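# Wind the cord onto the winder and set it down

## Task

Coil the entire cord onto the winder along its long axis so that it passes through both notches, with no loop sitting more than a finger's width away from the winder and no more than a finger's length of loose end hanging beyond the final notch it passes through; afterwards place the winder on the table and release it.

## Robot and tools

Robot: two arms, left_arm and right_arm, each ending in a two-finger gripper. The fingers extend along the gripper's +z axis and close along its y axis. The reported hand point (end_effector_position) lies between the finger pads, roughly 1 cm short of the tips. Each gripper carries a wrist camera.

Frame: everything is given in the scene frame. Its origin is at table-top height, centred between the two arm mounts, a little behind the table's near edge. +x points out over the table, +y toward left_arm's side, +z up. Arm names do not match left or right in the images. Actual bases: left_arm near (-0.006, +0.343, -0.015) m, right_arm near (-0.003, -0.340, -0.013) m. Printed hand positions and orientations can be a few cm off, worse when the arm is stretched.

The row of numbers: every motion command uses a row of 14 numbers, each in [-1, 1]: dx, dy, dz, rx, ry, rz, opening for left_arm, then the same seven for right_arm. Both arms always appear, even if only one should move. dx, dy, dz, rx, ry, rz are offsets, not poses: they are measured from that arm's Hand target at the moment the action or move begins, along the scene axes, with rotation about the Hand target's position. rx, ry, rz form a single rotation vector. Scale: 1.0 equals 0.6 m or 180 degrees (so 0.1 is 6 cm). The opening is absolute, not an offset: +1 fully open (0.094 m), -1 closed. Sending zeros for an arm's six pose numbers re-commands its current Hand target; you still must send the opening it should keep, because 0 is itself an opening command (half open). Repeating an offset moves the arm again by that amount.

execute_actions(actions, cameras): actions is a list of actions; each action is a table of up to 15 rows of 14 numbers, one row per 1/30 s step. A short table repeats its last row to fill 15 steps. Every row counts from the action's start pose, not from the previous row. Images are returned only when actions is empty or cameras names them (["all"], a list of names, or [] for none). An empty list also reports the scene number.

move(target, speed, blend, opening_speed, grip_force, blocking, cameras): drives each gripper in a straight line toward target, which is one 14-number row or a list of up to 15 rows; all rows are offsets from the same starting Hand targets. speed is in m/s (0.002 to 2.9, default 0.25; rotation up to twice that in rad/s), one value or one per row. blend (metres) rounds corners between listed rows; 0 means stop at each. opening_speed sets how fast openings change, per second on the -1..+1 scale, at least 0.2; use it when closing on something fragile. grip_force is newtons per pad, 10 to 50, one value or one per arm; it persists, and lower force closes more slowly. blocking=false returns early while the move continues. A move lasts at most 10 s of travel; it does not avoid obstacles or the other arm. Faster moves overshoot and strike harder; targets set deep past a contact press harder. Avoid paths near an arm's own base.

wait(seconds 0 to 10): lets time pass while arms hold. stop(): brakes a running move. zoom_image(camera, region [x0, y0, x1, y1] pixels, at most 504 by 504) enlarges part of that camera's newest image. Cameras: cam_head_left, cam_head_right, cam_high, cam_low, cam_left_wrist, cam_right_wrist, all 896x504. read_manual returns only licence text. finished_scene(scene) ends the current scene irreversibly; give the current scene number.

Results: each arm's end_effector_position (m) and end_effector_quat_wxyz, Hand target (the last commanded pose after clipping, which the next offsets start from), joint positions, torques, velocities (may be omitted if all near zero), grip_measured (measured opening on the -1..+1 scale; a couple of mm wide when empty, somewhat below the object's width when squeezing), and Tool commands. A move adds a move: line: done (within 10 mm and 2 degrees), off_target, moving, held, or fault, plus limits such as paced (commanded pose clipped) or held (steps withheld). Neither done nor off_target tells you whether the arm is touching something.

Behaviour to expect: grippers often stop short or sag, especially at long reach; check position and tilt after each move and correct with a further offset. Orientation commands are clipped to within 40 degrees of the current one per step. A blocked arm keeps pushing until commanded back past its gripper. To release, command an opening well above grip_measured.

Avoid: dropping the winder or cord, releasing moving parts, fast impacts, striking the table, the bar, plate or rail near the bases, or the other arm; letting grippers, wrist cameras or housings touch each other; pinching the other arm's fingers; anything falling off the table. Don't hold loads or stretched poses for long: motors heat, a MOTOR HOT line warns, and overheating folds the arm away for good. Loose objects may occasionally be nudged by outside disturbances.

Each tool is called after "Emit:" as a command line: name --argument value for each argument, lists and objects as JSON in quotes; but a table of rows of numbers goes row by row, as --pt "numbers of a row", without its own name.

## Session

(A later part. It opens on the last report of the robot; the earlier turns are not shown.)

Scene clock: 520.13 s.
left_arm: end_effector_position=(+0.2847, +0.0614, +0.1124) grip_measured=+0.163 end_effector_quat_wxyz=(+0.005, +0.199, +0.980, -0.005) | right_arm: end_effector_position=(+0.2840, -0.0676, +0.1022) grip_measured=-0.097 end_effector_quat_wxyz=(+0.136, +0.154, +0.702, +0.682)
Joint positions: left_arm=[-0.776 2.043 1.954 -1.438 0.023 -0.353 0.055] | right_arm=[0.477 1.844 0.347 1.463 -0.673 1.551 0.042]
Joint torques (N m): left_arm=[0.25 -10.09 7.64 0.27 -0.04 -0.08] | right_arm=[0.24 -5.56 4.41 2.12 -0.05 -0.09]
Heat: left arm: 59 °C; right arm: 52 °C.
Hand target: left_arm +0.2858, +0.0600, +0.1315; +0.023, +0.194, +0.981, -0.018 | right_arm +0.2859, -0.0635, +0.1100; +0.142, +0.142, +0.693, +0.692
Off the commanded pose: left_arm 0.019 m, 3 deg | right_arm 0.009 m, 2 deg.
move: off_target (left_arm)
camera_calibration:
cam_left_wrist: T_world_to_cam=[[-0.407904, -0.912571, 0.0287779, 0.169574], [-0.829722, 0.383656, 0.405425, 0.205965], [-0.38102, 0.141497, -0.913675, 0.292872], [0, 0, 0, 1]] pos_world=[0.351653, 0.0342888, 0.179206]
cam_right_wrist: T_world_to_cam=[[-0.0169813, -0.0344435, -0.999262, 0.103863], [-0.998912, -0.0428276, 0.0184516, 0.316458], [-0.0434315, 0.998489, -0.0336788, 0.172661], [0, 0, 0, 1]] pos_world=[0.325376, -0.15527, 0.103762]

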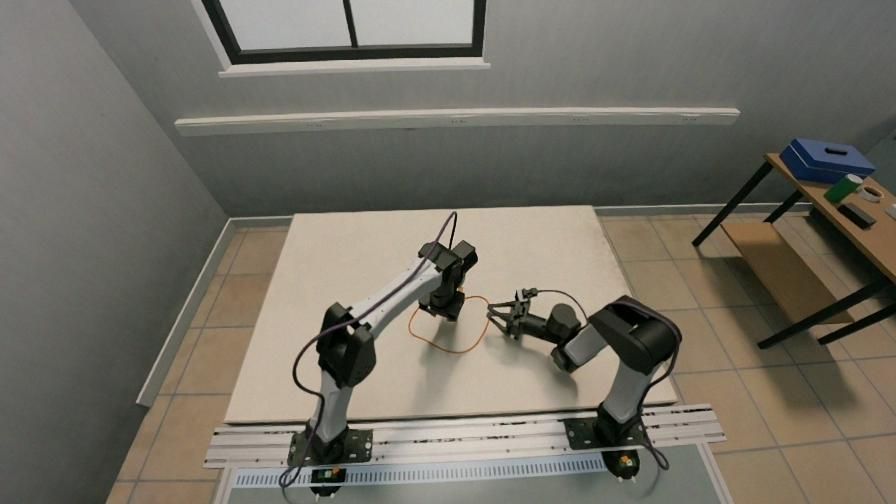

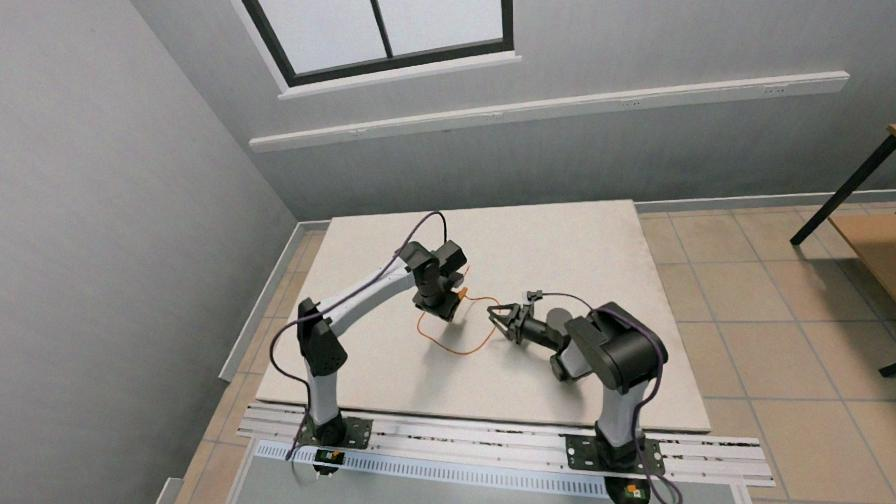

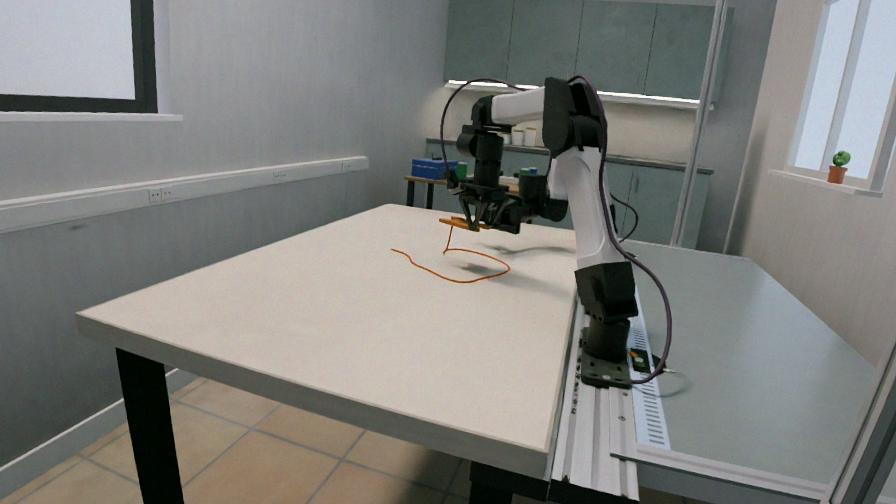

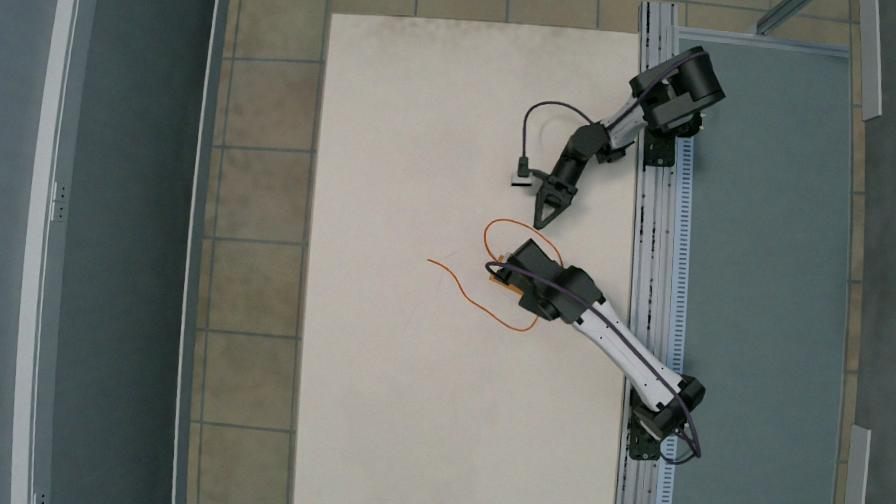

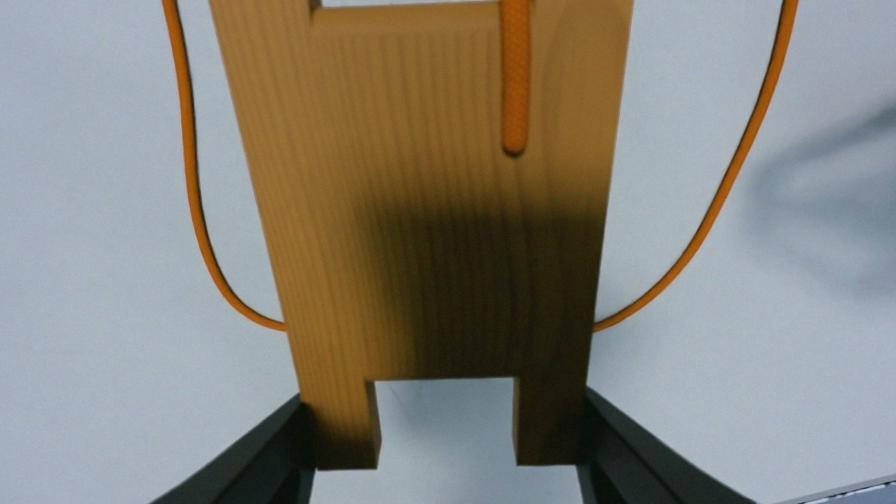

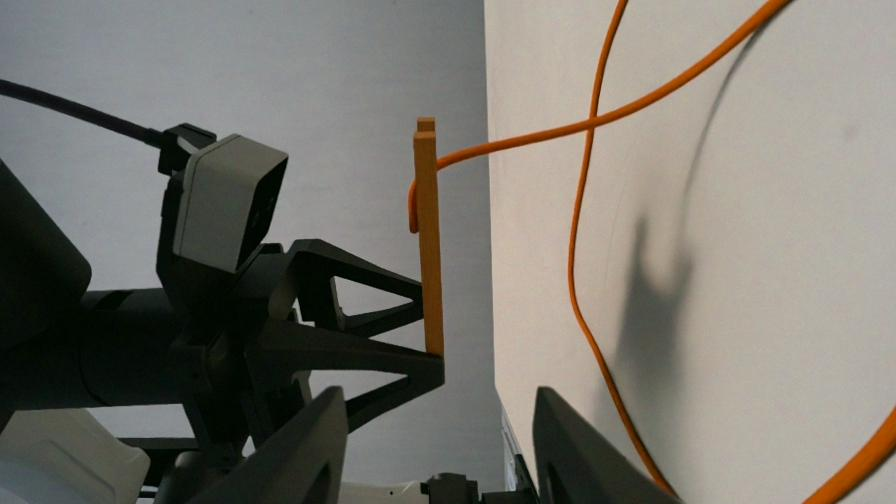

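Emit:
move --target '[0, 0, 0, 0, 0, 0, 0.09, 0.0372, 0.1118, 0.0058, 0.0096, -0.0042, 0, -0.1]' --speed 0.12 --cameras '["cam_left_wrist", "cam_right_wrist"]'

Scene clock: 577.50 s.
left_arm: end_effector_position=(+0.2847, +0.0614, +0.1124) grip_measured=+0.163 end_effector_quat_wxyz=(+0.005, +0.199, +0.980, -0.005) | right_arm: end_effector_position=(+0.3044, +0.0000, +0.1127) grip_measured=-0.097 end_effector_quat_wxyz=(+0.142, +0.137, +0.685, +0.701)
Joint positions: left_arm=[-0.776 2.043 1.954 -1.438 0.023 -0.353 0.055] | right_arm=[0.639 1.981 0.573 1.444 -0.527 1.569 0.042]
Joint torques (N m): left_arm=[0.24 -10.03 7.66 0.27 -0.04 -0.09] | right_arm=[0.03 -7.01 5.04 1.82 0.12 -0.09]
Heat: left arm: 60 °C; right arm: 50 °C.
Hand target: left_arm +0.2858, +0.0600, +0.1315; +0.023, +0.194, +0.981, -0.018 | right_arm +0.3083, +0.0036, +0.1136; +0.145, +0.139, +0.681, +0.704
Off the commanded pose: left_arm 0.019 m, 3 deg | right_arm 0.005 m, 1 deg.
move: off_target (left_arm)
camera_calibration:
cam_left_wrist: T_world_to_cam=[[-0.407904, -0.912571, 0.0287779, 0.169574], [-0.829722, 0.383656, 0.405425, 0.205965], [-0.38102, 0.141497, -0.913675, 0.292872], [0, 0, 0, 1]] pos_world=[0.351653, 0.0342888, 0.179206]
cam_right_wrist: T_world_to_cam=[[0.0253765, 0.0105222, -0.999623, 0.104171], [-0.99795, -0.0584969, -0.0259498, 0.344323], [-0.0587479, 0.998232, 0.00901617, 0.106191], [0, 0, 0, 1]] pos_world=[0.347212, -0.0869575, 0.112109]
Images, in order (width x height): cam_left_wrist 896x504, cam_right_wrist 896x504.

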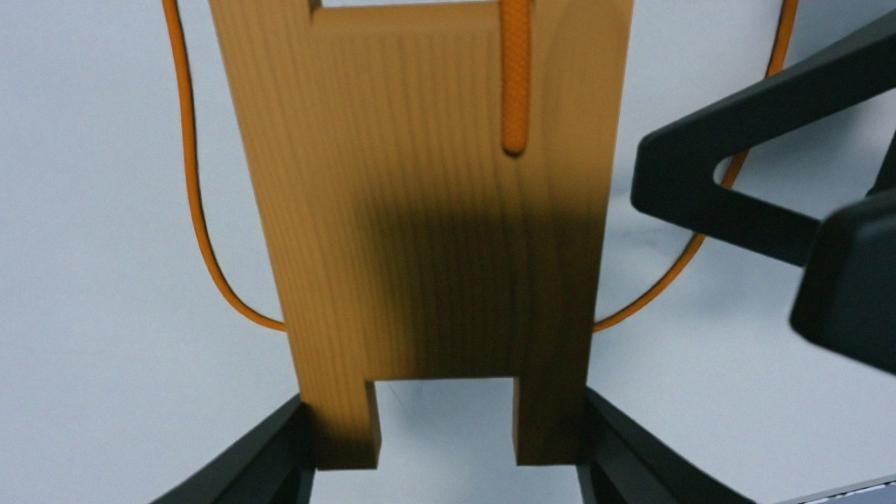

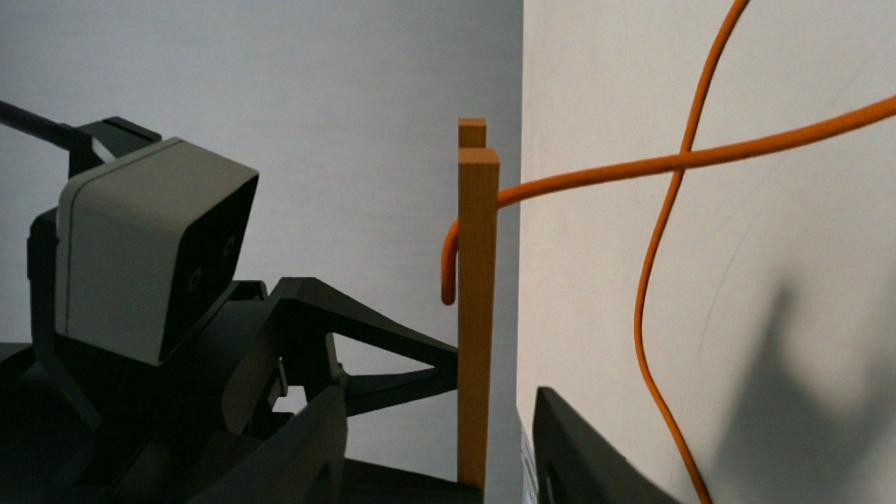

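Emit:
move --target '[0, 0, 0, 0, 0, 0, 0.09, 0.0205, 0.0268, -0.0145, -0.0096, 0.0042, 0, -0.1]' --speed 0.06 --cameras '["cam_left_wrist", "cam_right_wrist"]'

Scene clock: 618.17 s.
left_arm: end_effector_position=(+0.2847, +0.0614, +0.1124) grip_measured=+0.163 end_effector_quat_wxyz=(+0.005, +0.199, +0.980, -0.005) | right_arm: end_effector_position=(+0.3175, +0.0149, +0.1049) grip_measured=-0.097 end_effector_quat_wxyz=(+0.135, +0.146, +0.694, +0.692)
Joint positions: left_arm=[-0.776 2.043 1.954 -1.438 0.023 -0.353 0.055] | right_arm=[0.653 2.02 0.655 1.368 -0.51 1.569 0.042]
Joint torques (N m): left_arm=[0.25 -10.06 7.65 0.27 -0.05 -0.09] | right_arm=[0.14 -7.53 5.3 1.82 0.18 -0.33]
Heat: left arm: 60 °C; right arm: 49 °C.
Hand target: left_arm +0.2858, +0.0600, +0.1315; +0.023, +0.194, +0.981, -0.018 | right_arm +0.3205, +0.0197, +0.1047; +0.142, +0.142, +0.693, +0.692
Off the commanded pose: left_arm 0.019 m, 3 deg | right_arm 0.006 m, 1 deg.
move: off_target (left_arm)
camera_calibration:
cam_left_wrist: T_world_to_cam=[[-0.407904, -0.912571, 0.0287779, 0.169574], [-0.829722, 0.383656, 0.405425, 0.205965], [-0.38102, 0.141497, -0.913675, 0.292872], [0, 0, 0, 1]] pos_world=[0.351653, 0.0342888, 0.179206]
cam_right_wrist: T_world_to_cam=[[-0.00173619, -0.00993375, -0.999949, 0.104837], [-0.998422, -0.0561126, 0.00229098, 0.3552], [-0.0561325, 0.998375, -0.00982065, 0.0933424], [0, 0, 0, 1]] pos_world=[0.360061, -0.0722181, 0.104934]
Images, in order (width x height): cam_left_wrist 896x504, cam_right_wrist 896x504.

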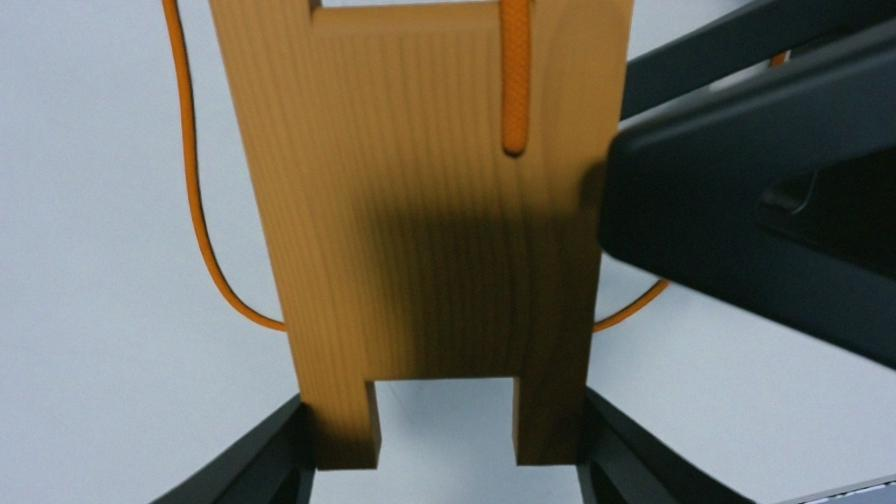

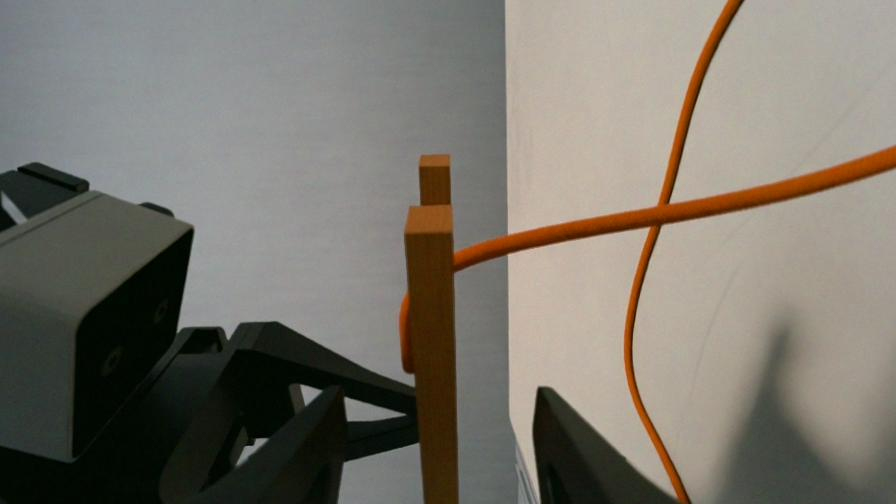

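Emit:
move --target '[0, 0, 0, 0, 0, 0, 0.09, 0.0018, 0.0078, 0, 0, 0, 0, -0.1]' --speed 0.05 --cameras '["cam_left_wrist", "cam_right_wrist"]'

Scene clock: 639.63 s.
left_arm: end_effector_position=(+0.2847, +0.0614, +0.1124) grip_measured=+0.163 end_effector_quat_wxyz=(+0.005, +0.199, +0.980, -0.005) | right_arm: end_effector_position=(+0.3186, +0.0194, +0.1045) grip_measured=-0.097 end_effector_quat_wxyz=(+0.135, +0.146, +0.694, +0.692)
Joint positions: left_arm=[-0.776 2.043 1.954 -1.438 0.023 -0.353 0.055] | right_arm=[0.662 2.028 0.671 1.359 -0.501 1.569 0.042]
Joint torques (N m): left_arm=[0.24 -10.06 7.65 0.27 -0.04 -0.08] | right_arm=[0.58 -7.69 5.56 1.78 0.12 -0.31]
Heat: left arm: 61 °C; right arm: 49 °C.
Hand target: left_arm +0.2858, +0.0600, +0.1315; +0.023, +0.194, +0.981, -0.018 | right_arm +0.3216, +0.0244, +0.1047; +0.142, +0.142, +0.693, +0.692
Off the commanded pose: left_arm 0.019 m, 3 deg | right_arm 0.006 m, 1 deg.
move: off_target (left_arm)
camera_calibration:
cam_left_wrist: T_world_to_cam=[[-0.407904, -0.912571, 0.0287779, 0.169574], [-0.829722, 0.383656, 0.405425, 0.205965], [-0.38102, 0.141497, -0.913675, 0.292872], [0, 0, 0, 1]] pos_world=[0.351653, 0.0342888, 0.179206]
cam_right_wrist: T_world_to_cam=[[-0.00269704, -0.0106865, -0.999939, 0.10488], [-0.998419, -0.056107, 0.00329256, 0.356354], [-0.0561388, 0.998368, -0.0105183, 0.0888764], [0, 0, 0, 1]] pos_world=[0.361063, -0.0676166, 0.104635]
Images, in order (width x height): cam_left_wrist 896x504, cam_right_wrist 896x504.

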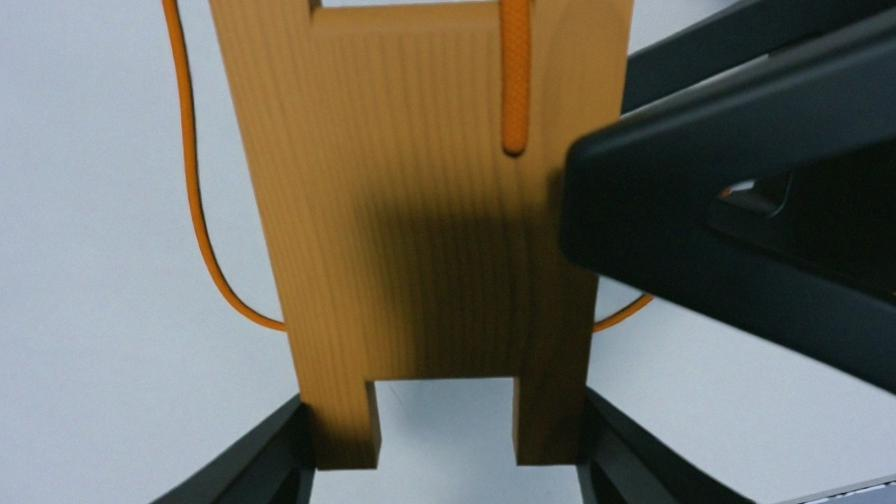

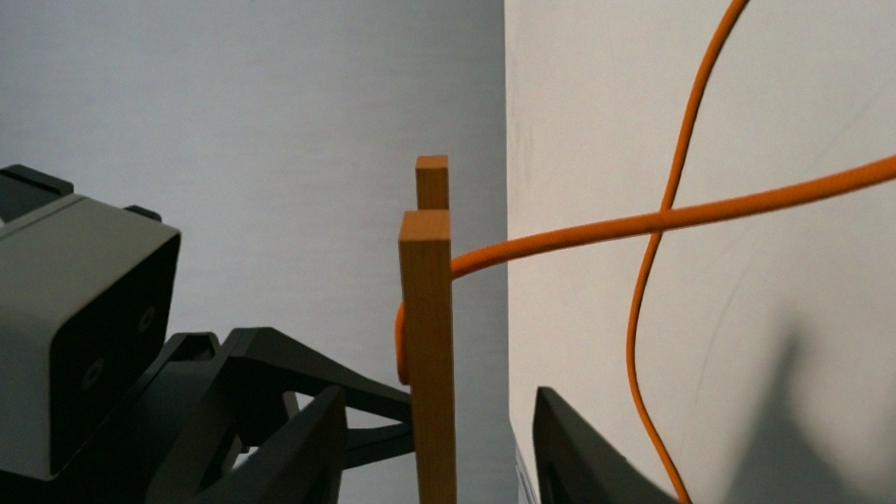

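Emit:
move --target '[0, 0, 0, 0, 0, 0, 0.09, 0, 0, 0, 0, 0, 0, -0.93]' --opening_speed 0.5 --cameras '["cam_left_wrist", "cam_right_wrist"]'

Scene clock: 651.53 s.
left_arm: end_effector_position=(+0.2844, +0.0615, +0.1124) grip_measured=+0.163 end_effector_quat_wxyz=(+0.005, +0.199, +0.980, -0.005) | right_arm: end_effector_position=(+0.3186, +0.0194, +0.1045) grip_measured=-0.835 end_effector_quat_wxyz=(+0.139, +0.142, +0.695, +0.691)
Joint positions: left_arm=[-0.776 2.043 1.954 -1.439 0.024 -0.353 0.055] | right_arm=[0.662 2.028 0.671 1.358 -0.501 1.557 0.008]
Joint torques (N m): left_arm=[0.27 -10.06 7.69 0.29 -0.05 -0.08] | right_arm=[0.51 -7.82 5.53 1.82 0.15 -0.17]
Heat: left arm: 61 °C; right arm: 50 °C.
Hand target: left_arm +0.2858, +0.0600, +0.1315; +0.023, +0.194, +0.981, -0.018 | right_arm +0.3216, +0.0244, +0.1047; +0.142, +0.142, +0.693, +0.692
Off the commanded pose: left_arm 0.019 m, 3 deg | right_arm 0.006 m, 1 deg.
move: off_target (left_arm)
camera_calibration:
cam_left_wrist: T_world_to_cam=[[-0.407865, -0.912567, 0.0294522, 0.169362], [-0.829054, 0.383668, 0.406778, 0.205362], [-0.382512, 0.141493, -0.913052, 0.293116], [0, 0, 0, 1]] pos_world=[0.351453, 0.0342888, 0.179105]
cam_right_wrist: T_world_to_cam=[[0.00756233, -0.0153436, -0.999854, 0.101555], [-0.998421, -0.055781, -0.00669549, 0.357501], [-0.0556701, 0.998325, -0.0157412, 0.0893572], [0, 0, 0, 1]] pos_world=[0.361143, -0.0677076, 0.10534]
Images, in order (width x height): cam_left_wrist 896x504, cam_right_wrist 896x504.

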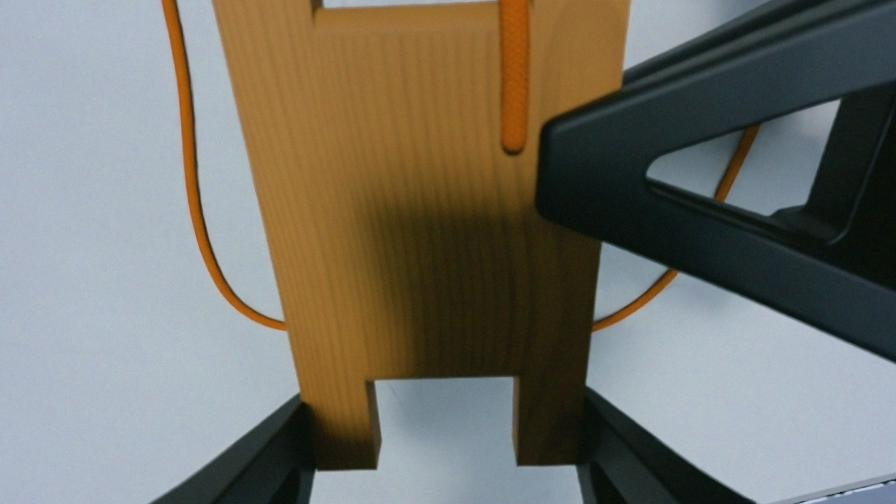

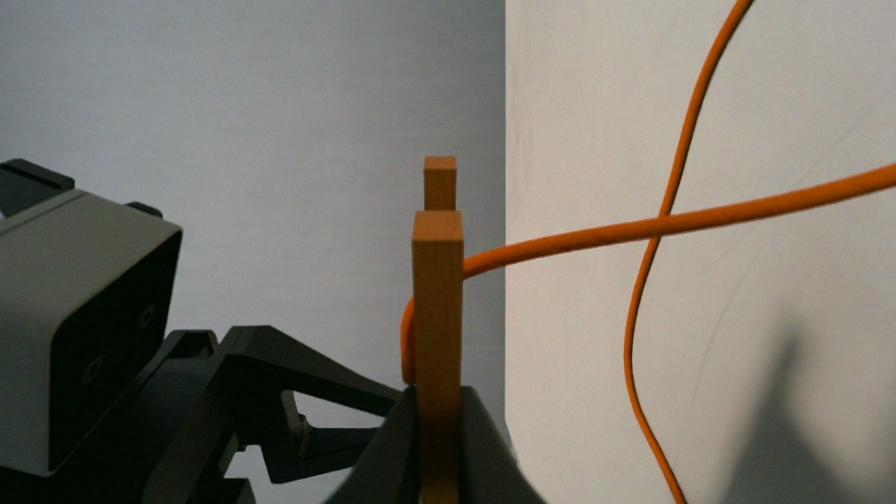

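Emit:
move --target '[0, 0, 0, 0, 0, 0, 0.5, 0, 0, 0, 0, 0, 0, -0.93]' --opening_speed 0.5 --cameras '["cam_left_wrist", "cam_right_wrist"]'

Scene clock: 662.10 s.
left_arm: end_effector_position=(+0.2843, +0.0614, +0.1124) grip_measured=+0.498 end_effector_quat_wxyz=(+0.005, +0.199, +0.980, -0.005) | right_arm: end_effector_position=(+0.3187, +0.0194, +0.1032) grip_measured=-0.836 end_effector_quat_wxyz=(+0.138, +0.144, +0.697, +0.689)
Joint positions: left_arm=[-0.776 2.043 1.954 -1.439 0.024 -0.353 0.07] | right_arm=[0.662 2.028 0.671 1.353 -0.5 1.557 0.008]
Joint torques (N m): left_arm=[0.23 -10.1 7.65 0.28 -0.05 -0.09] | right_arm=[0.32 -7.87 5.23 1.81 0.12 -0.19]
Heat: left arm: 61 °C; right arm: 51 °C.
Hand target: left_arm +0.2858, +0.0600, +0.1315; +0.023, +0.194, +0.981, -0.018 | right_arm +0.3216, +0.0244, +0.1047; +0.142, +0.142, +0.693, +0.692
Off the commanded pose: left_arm 0.019 m, 3 deg | right_arm 0.006 m, 1 deg.
move: off_target (left_arm)
camera_calibration:
cam_left_wrist: T_world_to_cam=[[-0.407912, -0.912533, 0.0298669, 0.169302], [-0.828944, 0.383862, 0.406819, 0.20531], [-0.3827, 0.141188, -0.91302, 0.293186], [0, 0, 0, 1]] pos_world=[0.351454, 0.0342888, 0.179105]
cam_right_wrist: T_world_to_cam=[[0.00332222, -0.0186761, -0.99982, 0.101759], [-0.998475, -0.0551509, -0.00228756, 0.357099], [-0.0550982, 0.998303, -0.0188309, 0.0895478], [0, 0, 0, 1]] pos_world=[0.36115, -0.0678011, 0.104244]
Images, in order (width x height): cam_left_wrist 896x504, cam_right_wrist 896x504.

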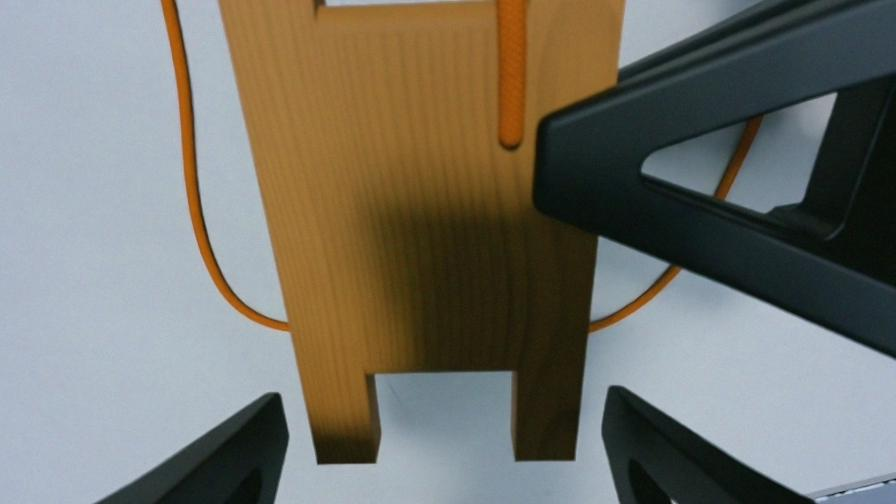

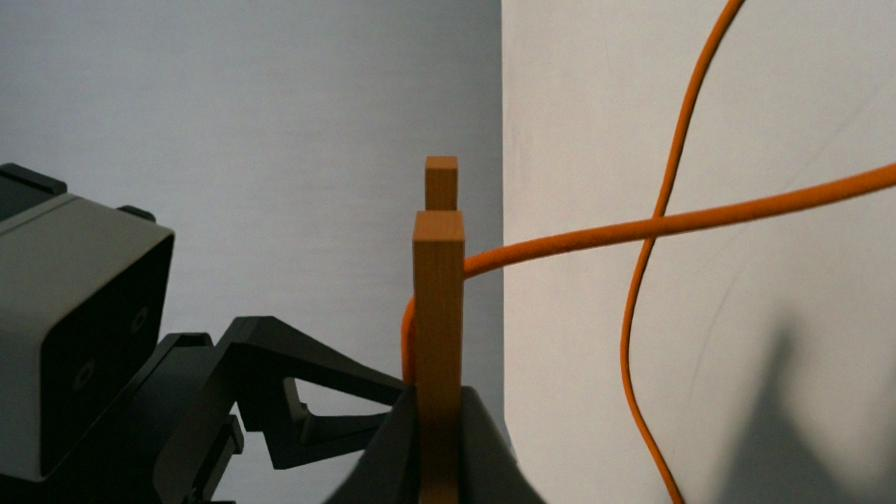

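Emit:
move --pt "0 0.01 0.09 0 0 0 0.5 0 0 0 0 0 0 -0.93" --pt "0.125 0.27 0.2 -0.417 -0.2876 -0.2912 0.5 0 0 0 0 0 0 -0.93" --speed 0.25 --blend '[0.015, 0]' --cameras '["all"]'

Scene clock: 714.33 s.
left_arm: end_effector_position=(+0.3568, +0.2186, +0.2414) grip_measured=+0.498 end_effector_quat_wxyz=(+0.518, +0.451, +0.563, -0.460) | right_arm: end_effector_position=(+0.3187, +0.0194, +0.1032) grip_measured=-0.836 end_effector_quat_wxyz=(+0.138, +0.144, +0.697, +0.689)
Joint positions: left_arm=[0.145 1.765 1.381 -0.978 1.565 1.313 0.07] | right_arm=[0.662 2.028 0.671 1.353 -0.5 1.557 0.008]
Joint torques (N m): left_arm=[0.8 -5.83 7.46 0.71 0.81 0.25] | right_arm=[0.18 -7.6 5.23 1.8 0.17 -0.16]
Heat: left arm: 60 °C; right arm: 48 °C.
Hand target: left_arm +0.3608, +0.2219, +0.2516; +0.500, +0.500, +0.500, -0.500 | right_arm +0.3216, +0.0244, +0.1047; +0.142, +0.142, +0.693, +0.692
Off the commanded pose: left_arm 0.011 m, 11 deg | right_arm 0.006 m, 1 deg.
joint sent to its limit (left arm) — joint 5 (wrist yaw), upper limit. The joint targets are off in orientation, not in position.
move: off_target (left_arm)
camera_calibration:
cam_left_wrist: T_world_to_cam=[[-0.988252, -0.149464, 0.0318986, 0.378173], [-0.0959395, 0.444244, -0.890754, 0.191148], [0.118965, -0.88335, -0.453365, 0.350504], [0, 0, 0, 1]] pos_world=[0.350371, 0.281224, 0.317109]
cam_right_wrist: T_world_to_cam=[[0.00332222, -0.0186761, -0.99982, 0.101759], [-0.998475, -0.0551509, -0.00228756, 0.357099], [-0.0550982, 0.998303, -0.0188309, 0.0895478], [0, 0, 0, 1]] pos_world=[0.36115, -0.0678011, 0.104244]

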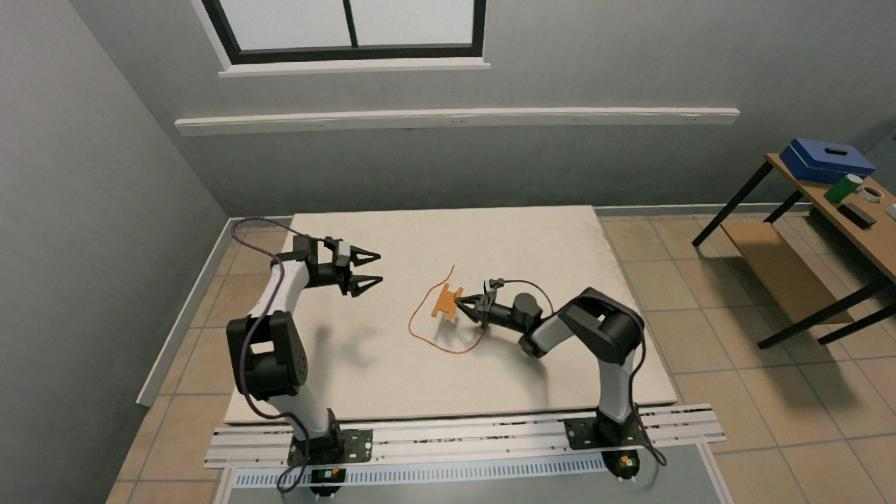

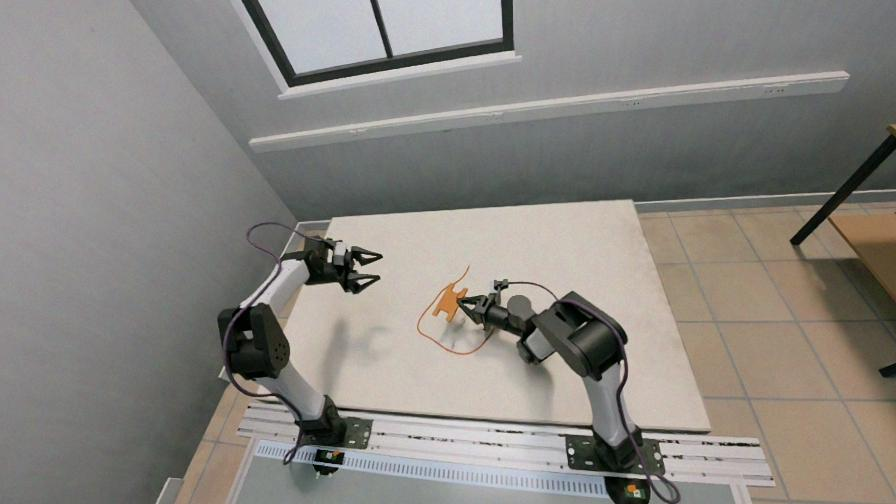

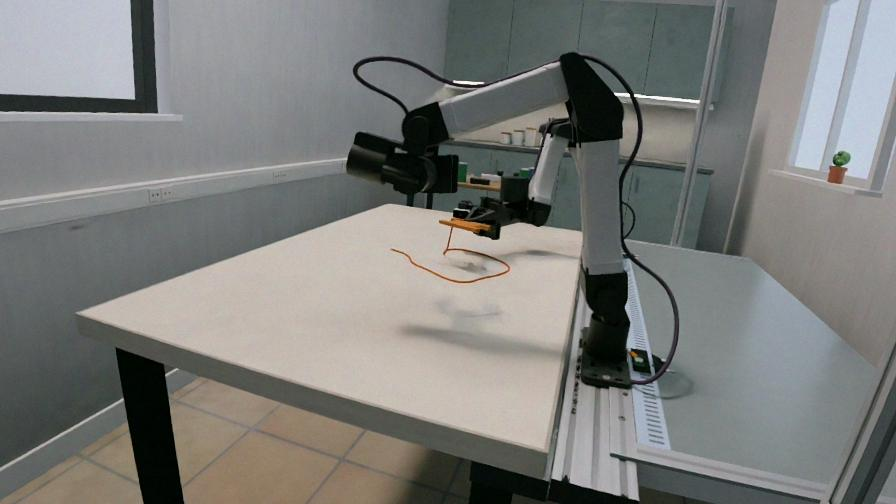

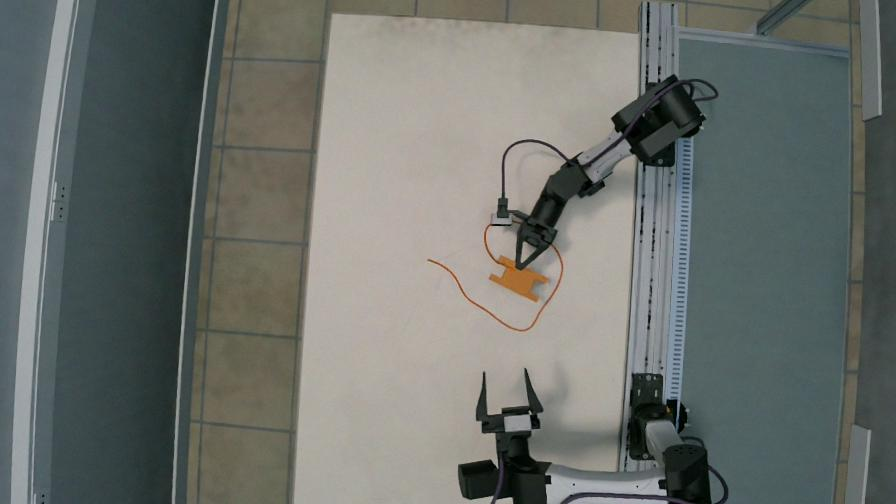

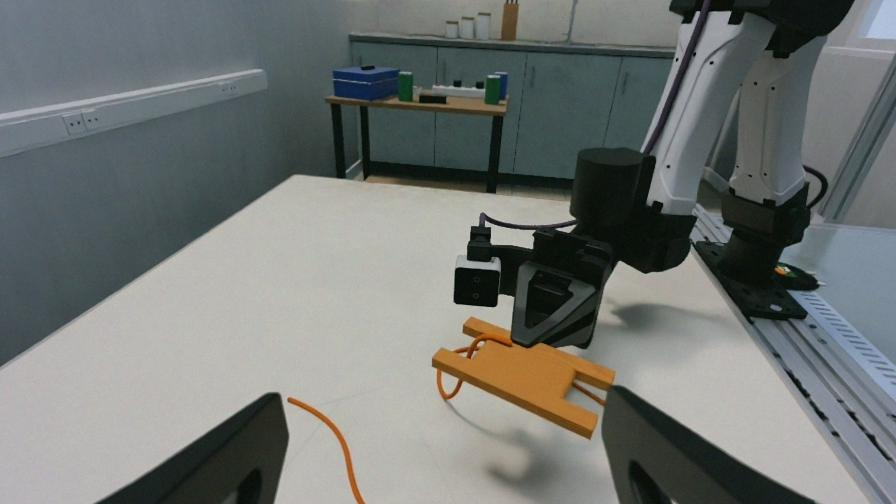

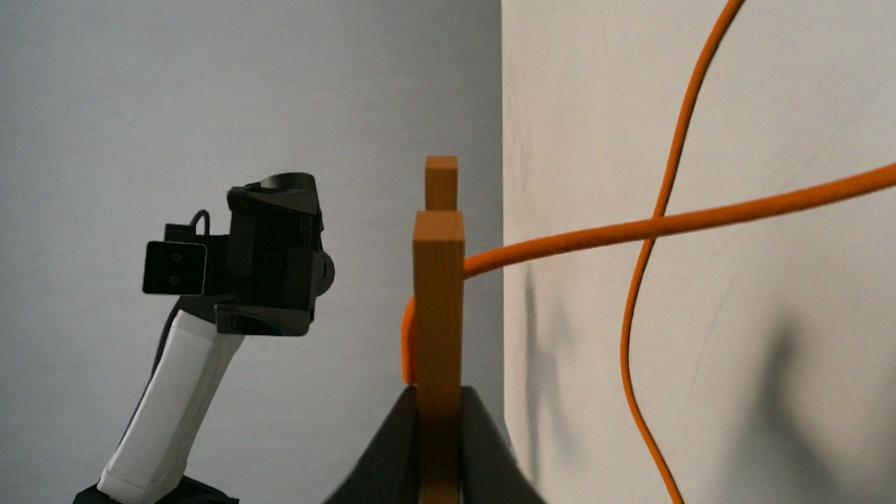

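Emit:
move --target '[-0.02, 0.0, 0.0, 0, 0, 0.25, 0.5, 0.054, -0.0732, 0.3455, 0, 0, 0.129, -0.93]' --speed 0.15 --cameras '["all"]'

Scene clock: 745.90 s.
left_arm: end_effector_position=(+0.3463, +0.2212, +0.2490) grip_measured=+0.498 end_effector_quat_wxyz=(+0.644, +0.274, +0.659, -0.276) | right_arm: end_effector_position=(+0.3596, -0.0154, +0.2812) grip_measured=-0.836 end_effector_quat_wxyz=(-0.025, +0.029, +0.717, +0.696)
Joint positions: left_arm=[0.031 1.181 0.574 0.624 0.855 -0.042 0.07] | right_arm=[0.393 1.754 1.27 0.407 -1.162 1.557 0.008]
Joint torques (N m): left_arm=[-0.36 -1.99 5.68 2.39 -0.28 -0.1] | right_arm=[-1.02 -13.78 8.16 1.53 -0.23 -0.27]
Heat: left arm: 52 °C; right arm: 48 °C.
Hand target: left_arm +0.3488, +0.2219, +0.2514; +0.653, +0.271, +0.654, -0.270 | right_arm +0.3541, -0.0196, +0.3121; +0.000, -0.001, +0.707, +0.707
Off the commanded pose: left_arm 0.004 m, 1 deg | right_arm 0.032 m, 5 deg.
move: off_target (right_arm)
camera_calibration:
cam_left_wrist: T_world_to_cam=[[-0.731972, -0.681277, -0.00888104, 0.40703], [-0.290395, 0.323742, -0.900479, 0.292094], [0.616351, -0.656546, -0.434809, 0.130448], [0, 0, 0, 1]] pos_world=[0.302356, 0.268382, 0.323359]
cam_right_wrist: T_world_to_cam=[[-0.060373, -0.0345885, -0.997576, 0.300998], [-0.89875, -0.432933, 0.0694029, 0.334673], [-0.434284, 0.900762, -0.00494895, 0.260781], [0, 0, 0, 1]] pos_world=[0.432213, -0.0796, 0.278331]

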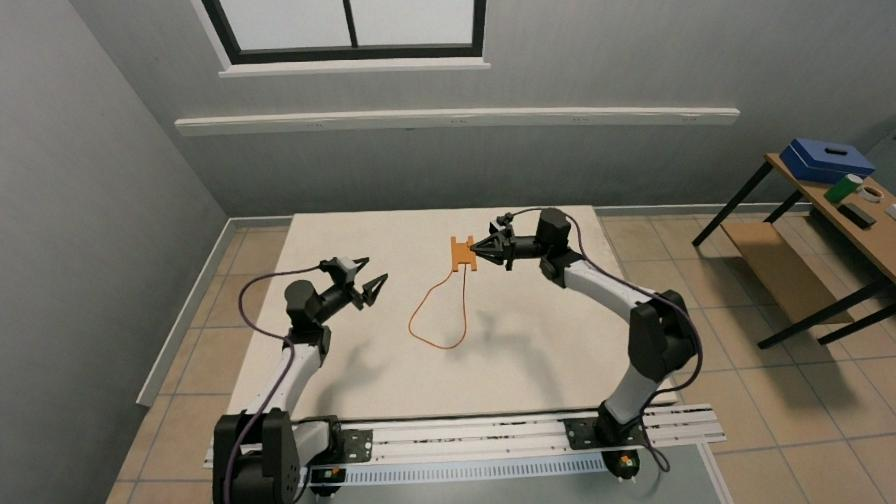

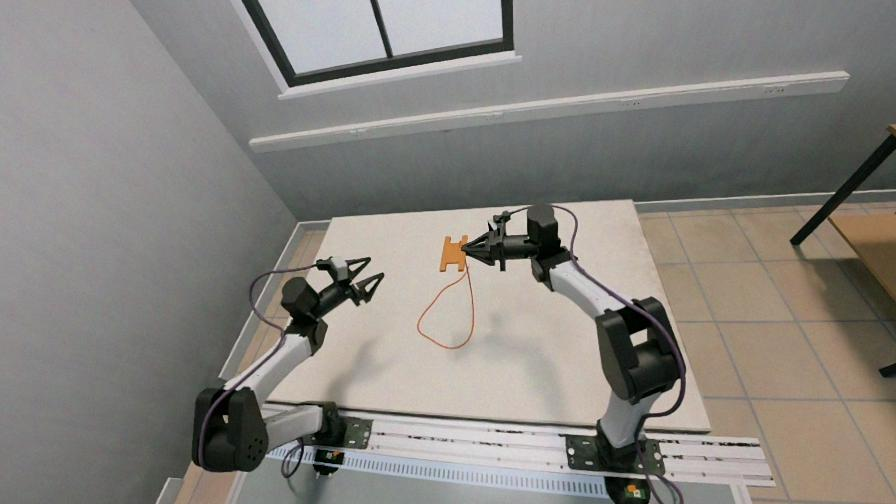

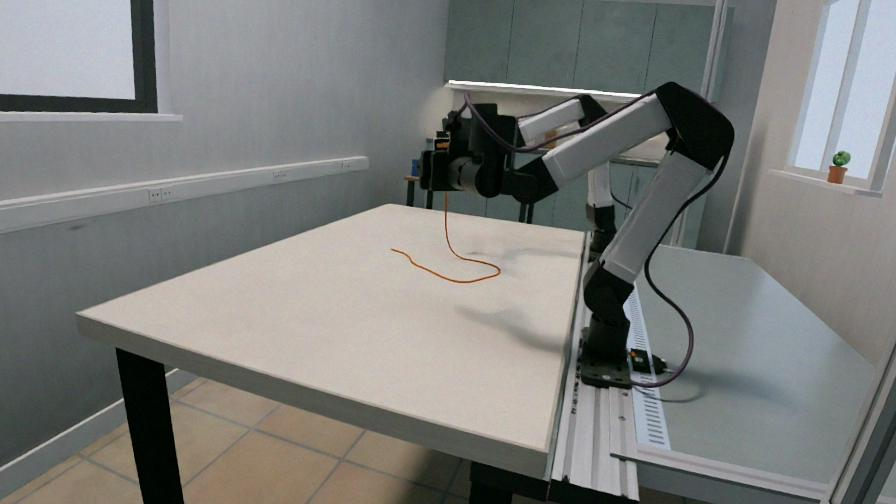

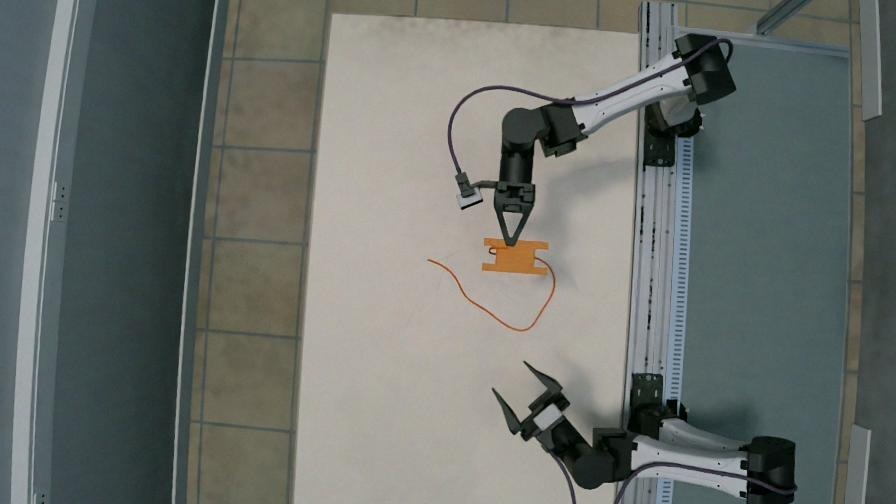

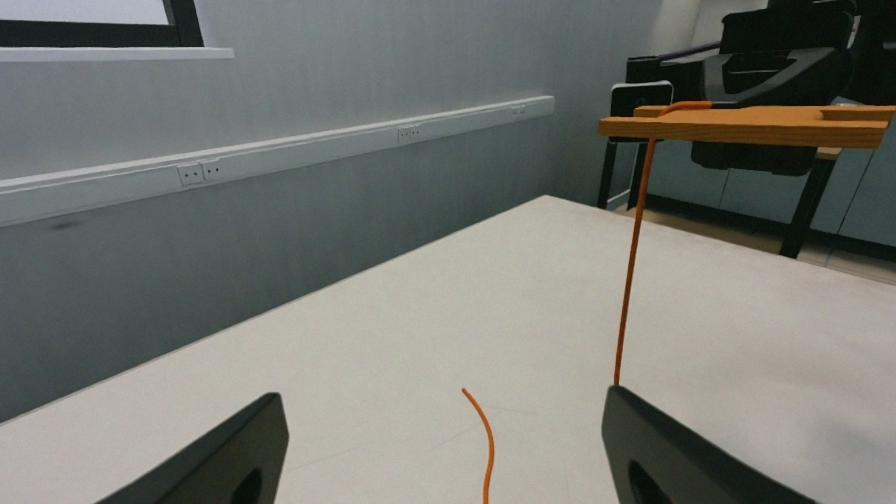

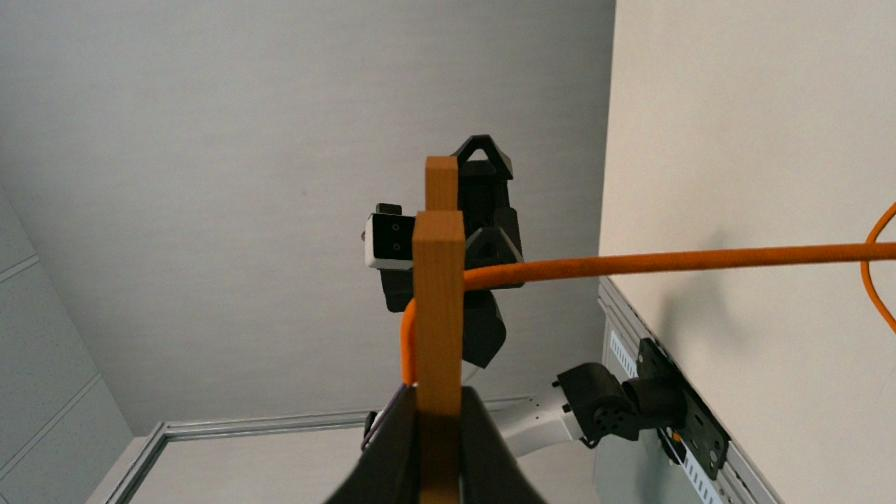

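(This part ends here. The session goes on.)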